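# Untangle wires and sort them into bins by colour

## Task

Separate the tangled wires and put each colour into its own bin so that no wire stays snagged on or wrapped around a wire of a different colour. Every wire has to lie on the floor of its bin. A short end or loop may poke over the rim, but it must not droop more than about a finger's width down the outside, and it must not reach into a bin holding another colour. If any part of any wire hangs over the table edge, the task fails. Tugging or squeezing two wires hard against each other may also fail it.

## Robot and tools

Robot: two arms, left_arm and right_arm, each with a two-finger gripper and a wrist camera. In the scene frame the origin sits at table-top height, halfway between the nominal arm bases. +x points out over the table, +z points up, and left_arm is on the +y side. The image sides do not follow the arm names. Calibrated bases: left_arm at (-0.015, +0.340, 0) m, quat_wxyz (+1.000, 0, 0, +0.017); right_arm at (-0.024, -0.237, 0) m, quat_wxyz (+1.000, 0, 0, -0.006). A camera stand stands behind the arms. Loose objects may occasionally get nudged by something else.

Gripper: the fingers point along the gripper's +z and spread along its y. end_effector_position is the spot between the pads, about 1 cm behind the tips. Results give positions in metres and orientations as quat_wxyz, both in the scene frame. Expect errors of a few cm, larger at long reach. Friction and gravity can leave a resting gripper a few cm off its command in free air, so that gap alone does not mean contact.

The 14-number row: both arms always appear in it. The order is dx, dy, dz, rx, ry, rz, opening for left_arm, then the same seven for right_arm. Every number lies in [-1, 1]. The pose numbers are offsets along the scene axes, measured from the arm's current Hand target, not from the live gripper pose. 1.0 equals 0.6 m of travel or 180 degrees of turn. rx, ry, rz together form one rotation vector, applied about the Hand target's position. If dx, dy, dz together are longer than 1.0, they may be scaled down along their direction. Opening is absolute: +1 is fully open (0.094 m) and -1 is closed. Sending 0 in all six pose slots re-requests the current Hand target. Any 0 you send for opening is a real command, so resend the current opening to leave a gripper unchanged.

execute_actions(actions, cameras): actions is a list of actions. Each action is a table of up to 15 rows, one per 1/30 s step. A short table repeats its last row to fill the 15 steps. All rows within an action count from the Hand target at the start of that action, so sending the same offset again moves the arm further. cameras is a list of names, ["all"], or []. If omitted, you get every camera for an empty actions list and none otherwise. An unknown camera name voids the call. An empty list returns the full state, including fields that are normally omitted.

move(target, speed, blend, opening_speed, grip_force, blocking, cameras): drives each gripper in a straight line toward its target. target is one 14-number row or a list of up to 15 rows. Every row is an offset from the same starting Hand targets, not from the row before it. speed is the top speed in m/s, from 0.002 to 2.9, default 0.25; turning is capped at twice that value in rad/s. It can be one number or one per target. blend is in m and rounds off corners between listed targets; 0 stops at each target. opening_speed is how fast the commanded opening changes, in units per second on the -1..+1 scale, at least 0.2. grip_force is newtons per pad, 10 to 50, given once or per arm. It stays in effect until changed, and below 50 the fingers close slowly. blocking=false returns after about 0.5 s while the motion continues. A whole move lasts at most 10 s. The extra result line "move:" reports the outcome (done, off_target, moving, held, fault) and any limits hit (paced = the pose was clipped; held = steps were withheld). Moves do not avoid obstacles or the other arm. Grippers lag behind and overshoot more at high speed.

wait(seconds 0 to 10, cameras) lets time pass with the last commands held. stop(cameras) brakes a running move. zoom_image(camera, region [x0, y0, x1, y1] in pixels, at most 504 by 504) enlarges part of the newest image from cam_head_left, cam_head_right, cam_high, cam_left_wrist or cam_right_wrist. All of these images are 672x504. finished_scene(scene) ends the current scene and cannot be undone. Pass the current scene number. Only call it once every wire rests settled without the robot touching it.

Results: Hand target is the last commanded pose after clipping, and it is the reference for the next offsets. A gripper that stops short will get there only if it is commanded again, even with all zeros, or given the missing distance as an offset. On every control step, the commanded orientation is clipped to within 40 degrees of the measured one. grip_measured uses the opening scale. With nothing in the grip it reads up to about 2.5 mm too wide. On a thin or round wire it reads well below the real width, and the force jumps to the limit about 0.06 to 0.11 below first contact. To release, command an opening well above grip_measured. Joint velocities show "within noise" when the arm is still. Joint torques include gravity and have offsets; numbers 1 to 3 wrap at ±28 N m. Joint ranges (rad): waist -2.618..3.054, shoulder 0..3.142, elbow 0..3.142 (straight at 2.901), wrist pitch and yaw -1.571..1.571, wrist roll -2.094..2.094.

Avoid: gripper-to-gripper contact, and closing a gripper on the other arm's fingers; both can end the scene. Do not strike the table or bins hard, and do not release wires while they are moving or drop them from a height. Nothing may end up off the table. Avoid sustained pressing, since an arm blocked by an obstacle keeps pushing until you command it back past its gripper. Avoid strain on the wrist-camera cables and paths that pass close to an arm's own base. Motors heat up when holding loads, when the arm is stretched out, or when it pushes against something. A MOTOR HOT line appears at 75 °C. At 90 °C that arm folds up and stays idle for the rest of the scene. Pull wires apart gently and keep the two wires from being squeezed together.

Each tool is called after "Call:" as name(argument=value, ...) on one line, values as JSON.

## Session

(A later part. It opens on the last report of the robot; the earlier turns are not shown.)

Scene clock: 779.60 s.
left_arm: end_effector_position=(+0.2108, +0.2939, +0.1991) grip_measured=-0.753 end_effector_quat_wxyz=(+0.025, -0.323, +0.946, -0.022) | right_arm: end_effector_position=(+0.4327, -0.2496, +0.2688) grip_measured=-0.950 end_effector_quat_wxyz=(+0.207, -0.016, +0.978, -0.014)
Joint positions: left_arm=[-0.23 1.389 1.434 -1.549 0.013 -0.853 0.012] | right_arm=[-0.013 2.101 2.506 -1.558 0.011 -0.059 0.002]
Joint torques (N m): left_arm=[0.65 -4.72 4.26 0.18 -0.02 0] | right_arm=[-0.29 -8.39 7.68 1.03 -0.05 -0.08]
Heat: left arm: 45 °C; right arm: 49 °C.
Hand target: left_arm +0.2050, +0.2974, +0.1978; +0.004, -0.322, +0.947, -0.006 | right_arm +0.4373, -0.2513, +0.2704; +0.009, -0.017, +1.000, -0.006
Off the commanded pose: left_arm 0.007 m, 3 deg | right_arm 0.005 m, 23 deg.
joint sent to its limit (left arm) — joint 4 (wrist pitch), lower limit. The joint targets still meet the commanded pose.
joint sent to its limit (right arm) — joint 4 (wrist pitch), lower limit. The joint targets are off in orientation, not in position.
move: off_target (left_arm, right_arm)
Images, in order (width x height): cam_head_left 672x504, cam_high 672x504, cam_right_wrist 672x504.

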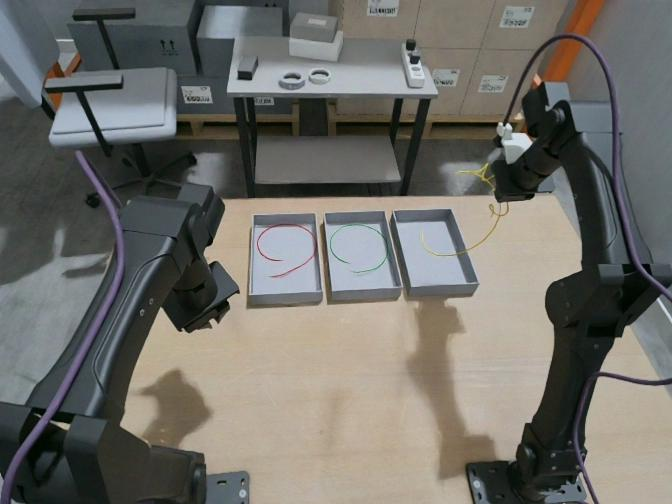

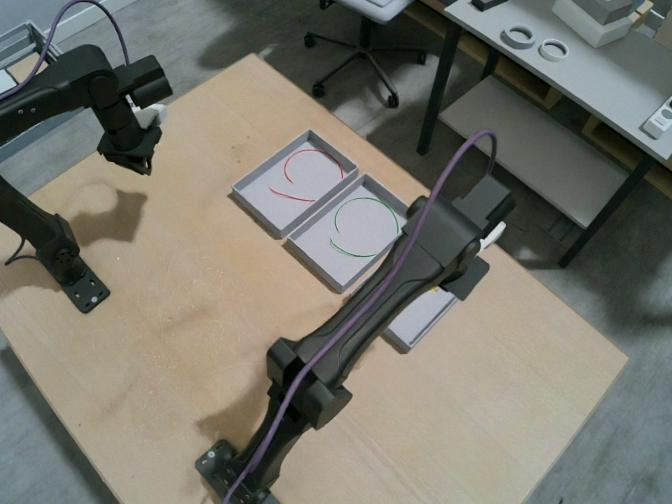

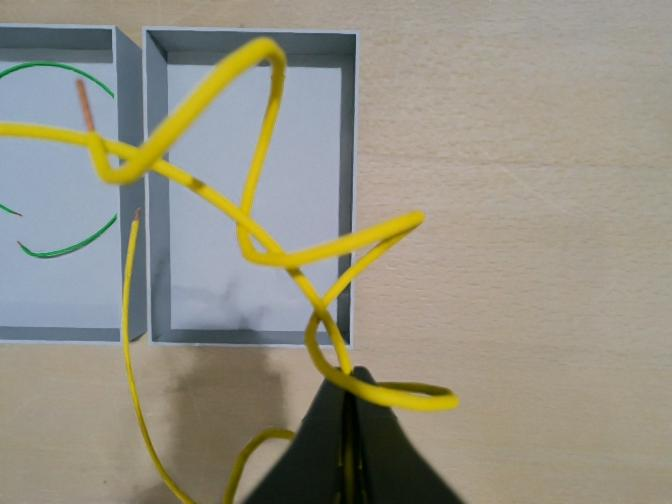

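Call:
move(target=[[0,0,0,0,0,0,-0.75,0.08,-0.03,-0.02,0,0,0,-1],[0,0,0,0,0,0,-0.75,0.08,-0.03,-0.2,0,0,0,-1]], speed=0.1, blend=0.03, cameras=["cam_right_wrist","cam_high","cam_head_left"])

Call:
zoom_image(camera="cam_head_left", region=[340, 130, 580, 330])

Scene clock: 794.53 s.
left_arm: end_effector_position=(+0.2108, +0.2939, +0.1991) grip_measured=-0.753 end_effector_quat_wxyz=(+0.025, -0.323, +0.946, -0.022) | right_arm: end_effector_position=(+0.4857, -0.2661, +0.1629) grip_measured=-0.950 end_effector_quat_wxyz=(+0.129, -0.018, +0.991, -0.015)
Joint positions: left_arm=[-0.23 1.389 1.434 -1.549 0.013 -0.853 0.012] | right_arm=[-0.043 2.45 2.696 -1.558 0.011 -0.092 0.002]
Joint torques (N m): left_arm=[0.5 -4.64 4.18 0.22 -0.01 0.06] | right_arm=[-0.54 -10.86 4.72 0.74 -0.07 -0.05]
Heat: left arm: 45 °C; right arm: 48 °C.
Hand target: left_arm +0.2050, +0.2974, +0.1978; +0.004, -0.322, +0.947, -0.006 | right_arm +0.4852, -0.2692, +0.1502; +0.009, -0.017, +1.000, -0.006
Off the commanded pose: left_arm 0.007 m, 3 deg | right_arm 0.013 m, 14 deg.
joint sent to its limit (left arm) — joint 4 (wrist pitch), lower limit. The joint targets still meet the commanded pose.
joint sent to its limit (right arm) — joint 4 (wrist pitch), lower limit. The joint targets are off in orientation, not in position.
move: off_target (left_arm, right_arm)
Images, in order (width x height): cam_head_left 672x504, cam_high 672x504, cam_right_wrist 672x504.

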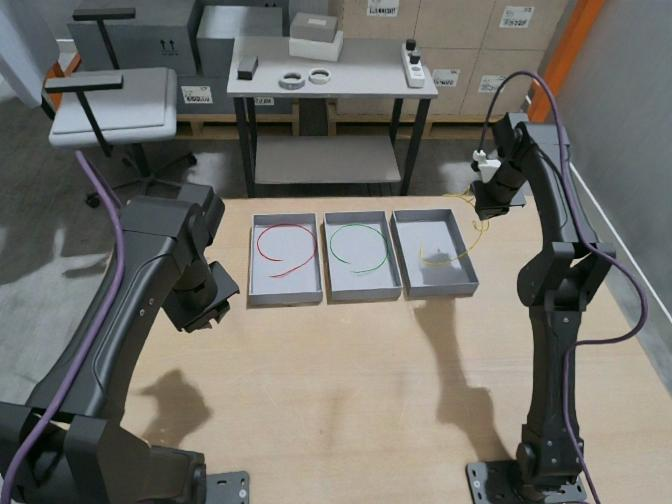

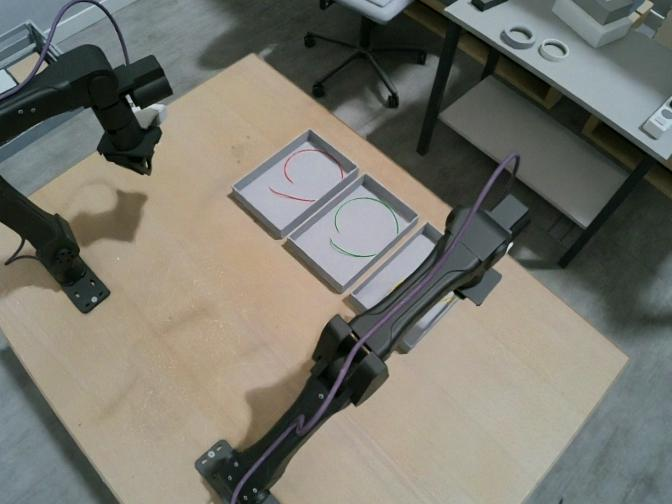

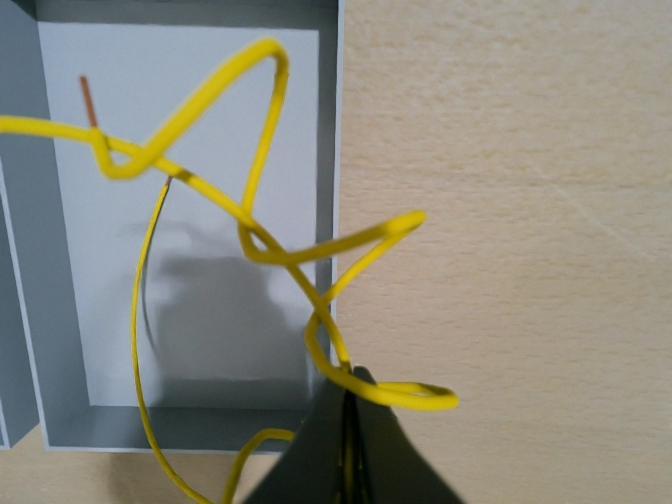

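Scaled by 2.100 from the camera's 672x504 image, which has a finer 960x720 frame.

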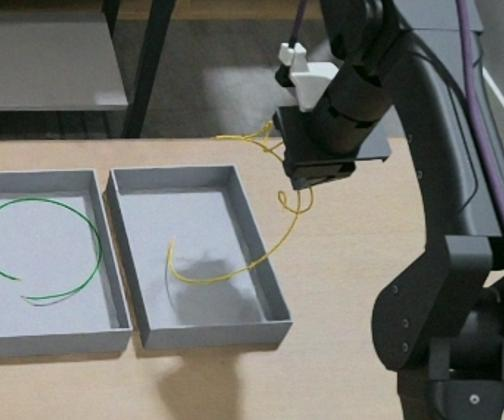

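Call:
move(target=[[0,0,0,0,0,0,-0.75,0.0,0.04,-0.17,0,0,0,-1]], speed=0.08, cameras=["cam_right_wrist","cam_high","cam_head_left"])

Call:
zoom_image(camera="cam_head_left", region=[340, 130, 580, 330])

Scene clock: 805.77 s.
left_arm: end_effector_position=(+0.2108, +0.2939, +0.1991) grip_measured=-0.753 end_effector_quat_wxyz=(+0.025, -0.323, +0.946, -0.022) | right_arm: end_effector_position=(+0.4837, -0.2499, +0.0629) grip_measured=-0.950 end_effector_quat_wxyz=(+0.025, -0.016, +1.000, -0.008)
Joint positions: left_arm=[-0.23 1.389 1.434 -1.549 0.013 -0.853 0.012] | right_arm=[-0.01 2.648 2.688 -1.559 0.014 -0.054 0.002]
Joint torques (N m): left_arm=[0.53 -4.66 4.3 0.28 -0.05 0.06] | right_arm=[0.68 -10.36 7.31 0.32 -0.08 0.06]
Heat: left arm: 45 °C; right arm: 47 °C.
Hand target: left_arm +0.2050, +0.2974, +0.1978; +0.004, -0.322, +0.947, -0.006 | right_arm +0.4853, -0.2451, +0.0483; +0.009, -0.017, +1.000, -0.005
Off the commanded pose: left_arm 0.007 m, 3 deg | right_arm 0.015 m, 2 deg.
joint sent to its limit (left arm) — joint 4 (wrist pitch), lower limit. The joint targets still meet the commanded pose.
joint sent to its limit (right arm) — joint 4 (wrist pitch), lower limit. The joint targets still meet the commanded pose.
move: off_target (left_arm, right_arm)
Images, in order (width x height): cam_head_left 672x504, cam_high 672x504, cam_right_wrist 672x504.

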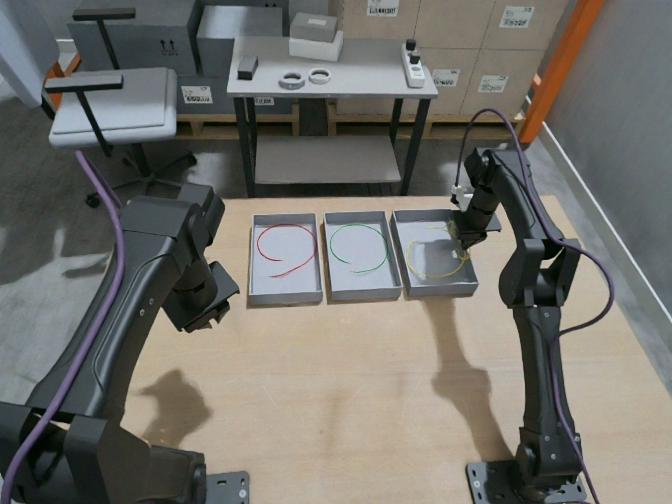

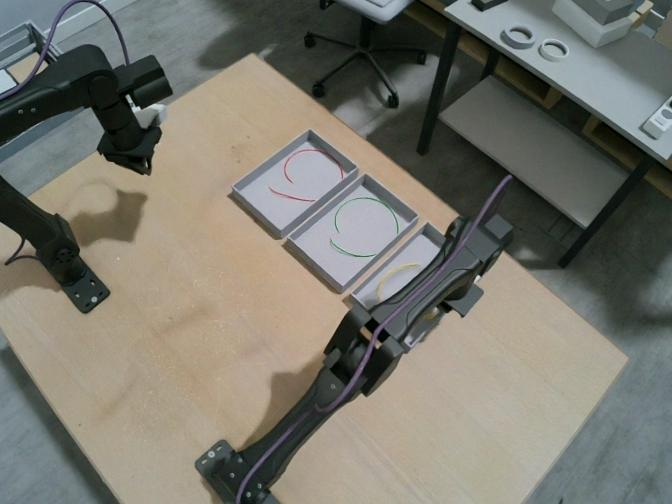

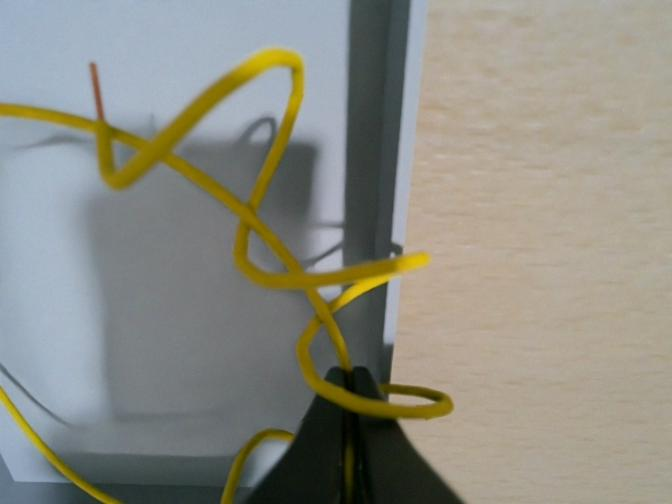

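Scaled by 2.100 from the camera's 672x504 image, which has a finer 960x720 frame.

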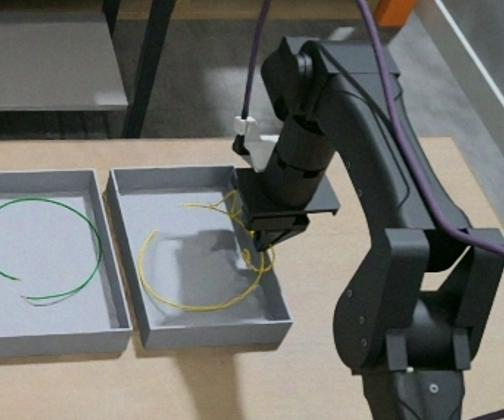

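Call:
move(target=[[0,0,0,0,0,0,-0.75,0.0,0.04,0.0,0,0,0,-1],[0,0,0,0,0,0,-0.75,0.0,0.04,-0.05,0,0,0,-1]], speed=0.06, cameras=["cam_right_wrist","cam_head_left"])

Call:
zoom_image(camera="cam_head_left", region=[340, 130, 580, 330])

Scene clock: 819.20 s.
left_arm: end_effector_position=(+0.2108, +0.2939, +0.1991) grip_measured=-0.753 end_effector_quat_wxyz=(+0.025, -0.323, +0.946, -0.022) | right_arm: end_effector_position=(+0.4809, -0.2212, +0.0251) grip_measured=-0.950 end_effector_quat_wxyz=(+0.002, -0.021, +1.000, -0.008)
Joint positions: left_arm=[-0.23 1.389 1.434 -1.549 0.013 -0.853 0.012] | right_arm=[0.047 2.663 2.564 -1.467 0.015 -0.006 0.002]
Joint torques (N m): left_arm=[0.61 -4.64 4.46 0.14 -0.03 0.04] | right_arm=[-0.12 -13.42 4.23 0.67 -0.09 0.07]
Heat: left arm: 45 °C; right arm: 48 °C.
Hand target: left_arm +0.2050, +0.2974, +0.1978; +0.004, -0.322, +0.947, -0.006 | right_arm +0.4853, -0.2213, +0.0183; +0.009, -0.017, +1.000, -0.006
Off the commanded pose: left_arm 0.007 m, 3 deg | right_arm 0.008 m, 1 deg.
joint sent to its limit (left arm) — joint 4 (wrist pitch), lower limit. The joint targets still meet the commanded pose.
move: off_target (left_arm)
Images, in order (width x height): cam_head_left 672x504, cam_right_wrist 672x504.

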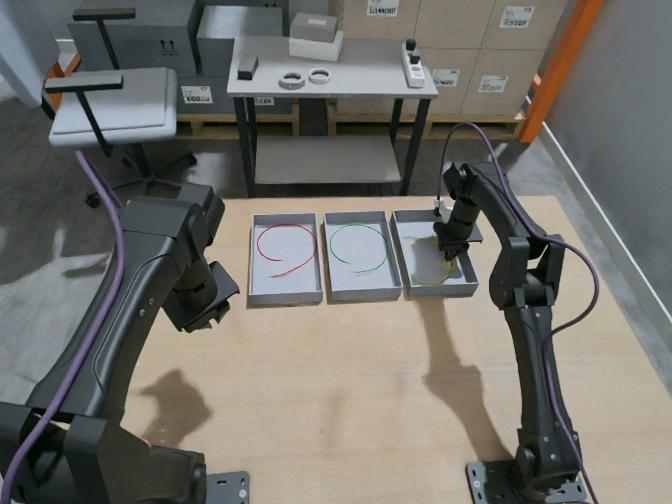

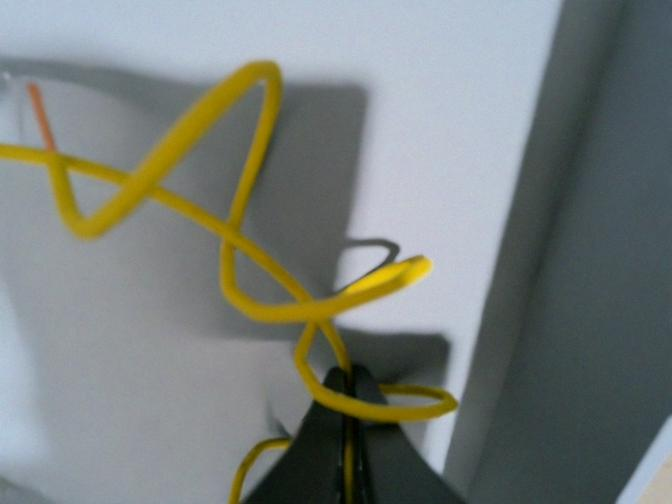

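Scaled by 2.100 from the camera's 672x504 image, which has a finer 960x720 frame.

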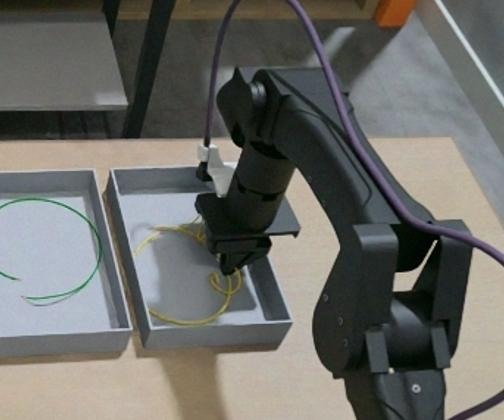

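Call:
move(target=[[0,0,0,0,0,0,-0.75,0.0,0,0.0,0,0,0,-0.65]], opening_speed=0.4)

Call:
move(target=[[0,0,0,0,0,0,-0.75,0.0,0,0.15,0,0,0,-0.65]], speed=0.05, cameras=["cam_right_wrist","cam_head_left"])

Call:
zoom_image(camera="cam_head_left", region=[340, 130, 580, 330])

Scene clock: 831.03 s.
left_arm: end_effector_position=(+0.2108, +0.2939, +0.1991) grip_measured=-0.753 end_effector_quat_wxyz=(+0.025, -0.323, +0.946, -0.022) | right_arm: end_effector_position=(+0.4837, -0.2208, +0.0251) grip_measured=-0.652 end_effector_quat_wxyz=(+0.008, -0.020, +1.000, -0.007)
Joint positions: left_arm=[-0.23 1.389 1.434 -1.549 0.013 -0.853 0.012] | right_arm=[0.047 2.663 2.564 -1.456 0.013 -0.005 0.016]
Joint torques (N m): left_arm=[0.54 -4.79 4.45 0.17 0 0.04] | right_arm=[-0.12 -13.48 4.16 0.57 -0.06 0.06]
Motor temperatures (°C): left_arm=[33 42 45 33 31 33 35] | right_arm=[31 44 47 36 34 32 36]
Heat: left arm: 45 °C; right arm: 47 °C.
Hand target: left_arm +0.2050, +0.2974, +0.1978; +0.004, -0.322, +0.947, -0.006 | right_arm +0.4853, -0.2212, +0.0183; +0.009, -0.017, +1.000, -0.005
Off the commanded pose: left_arm 0.007 m, 3 deg | right_arm 0.007 m, 0 deg.
joint sent to its limit (left arm) — joint 4 (wrist pitch), lower limit. The joint targets still meet the commanded pose.
move: off_target (left_arm)

Scene clock: 833.20 s.
left_arm: end_effector_position=(+0.2108, +0.2939, +0.1991) grip_measured=-0.753 end_effector_quat_wxyz=(+0.025, -0.323, +0.946, -0.022) | right_arm: end_effector_position=(+0.4874, -0.2207, +0.0865) grip_measured=-0.652 end_effector_quat_wxyz=(+0.053, -0.020, +0.998, -0.006)
Joint positions: left_arm=[-0.23 1.389 1.434 -1.549 0.013 -0.853 0.012] | right_arm=[0.047 2.6 2.686 -1.551 0.013 -0.005 0.016]
Joint torques (N m): left_arm=[0.55 -4.72 4.53 0.21 0.01 0.03] | right_arm=[-0.1 -17.43 5.11 0.35 -0.06 0.04]
Heat: left arm: 45 °C; right arm: 47 °C.
Hand target: left_arm +0.2050, +0.2974, +0.1978; +0.004, -0.322, +0.947, -0.006 | right_arm +0.4852, -0.2212, +0.1083; +0.009, -0.017, +1.000, -0.005
Off the commanded pose: left_arm 0.007 m, 3 deg | right_arm 0.022 m, 5 deg.
joint sent to its limit (left arm) — joint 4 (wrist pitch), lower limit. The joint targets still meet the commanded pose.
joint sent to its limit (right arm) — joint 4 (wrist pitch), lower limit. The joint targets are off in orientation, not in position.
move: off_target (left_arm, right_arm)
Images, in order (width x height): cam_head_left 672x504, cam_right_wrist 672x504.

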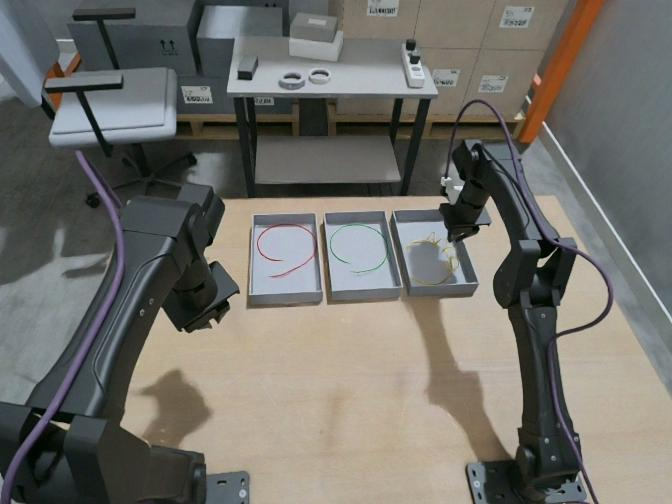

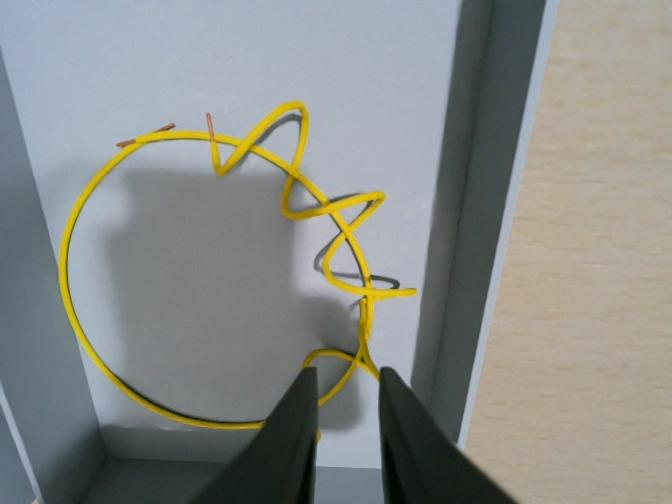

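Scaled by 2.100 from the camera's 672x504 image, which has a finer 960x720 frame.

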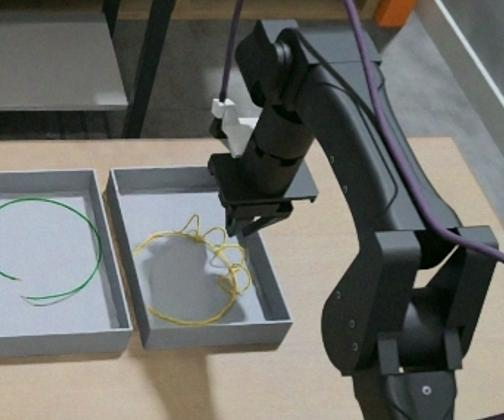

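Free. Retreat.

Call:
move(target=[[0,0,0,0,0,0,-0.75,0.0,0,0.15,0,0,0,-0.65],[0,0,0,0,0,0,-0.75,-0.35,-0.1,0.18,0,0,0,-0.65]], speed=[0.06,0.2], cameras=["cam_high","cam_head_left"])

Call:
zoom_image(camera="cam_head_left", region=[230, 180, 500, 330])

Scene clock: 846.07 s.
left_arm: end_effector_position=(+0.2108, +0.2939, +0.1991) grip_measured=-0.753 end_effector_quat_wxyz=(+0.025, -0.323, +0.946, -0.022) | right_arm: end_effector_position=(+0.2793, -0.2814, +0.2137) grip_measured=-0.652 end_effector_quat_wxyz=(+0.048, -0.015, +0.999, -0.013)
Joint positions: left_arm=[-0.23 1.389 1.434 -1.549 0.013 -0.853 0.012] | right_arm=[-0.13 1.659 1.748 -1.561 0.011 -0.172 0.016]
Joint torques (N m): left_arm=[0.59 -4.86 4.55 0.22 -0.03 0.09] | right_arm=[-0.18 -7.79 4.46 0.46 -0.08 -0.07]
Motor temperatures (°C): left_arm=[33 41 45 33 31 33 35] | right_arm=[31 51 46 36 34 32 35]
Heat: left arm: 45 °C; right arm: 51 °C.
Hand target: left_arm +0.2050, +0.2974, +0.1978; +0.004, -0.322, +0.947, -0.006 | right_arm +0.2753, -0.2812, +0.2162; +0.009, -0.017, +1.000, -0.005
Off the commanded pose: left_arm 0.007 m, 3 deg | right_arm 0.005 m, 5 deg.
joint read past its limit (right arm) — joint 4 (wrist pitch), lower limit.
joint sent to its limit (left arm) — joint 4 (wrist pitch), lower limit. The joint targets still meet the commanded pose.
joint sent to its limit (right arm) — joint 4 (wrist pitch), lower limit. The joint targets are off in orientation, not in position.
move: off_target (left_arm, right_arm)
Images, in order (width x height): cam_head_left 672x504, cam_high 672x504.

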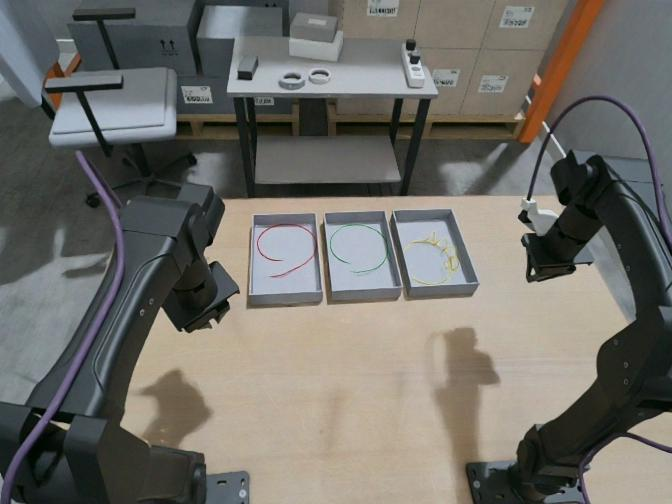

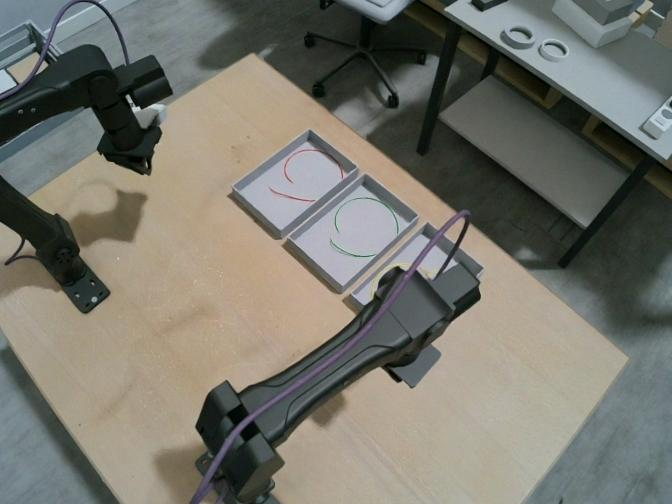

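Scaled by 1.867 from the camera's 672x504 image, which has a finer 960x720 frame.

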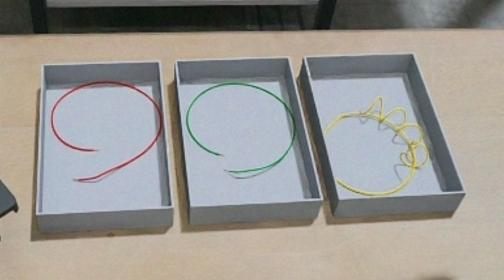

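Call:
finished_scene(scene=2)

The scene is finished: the task was done.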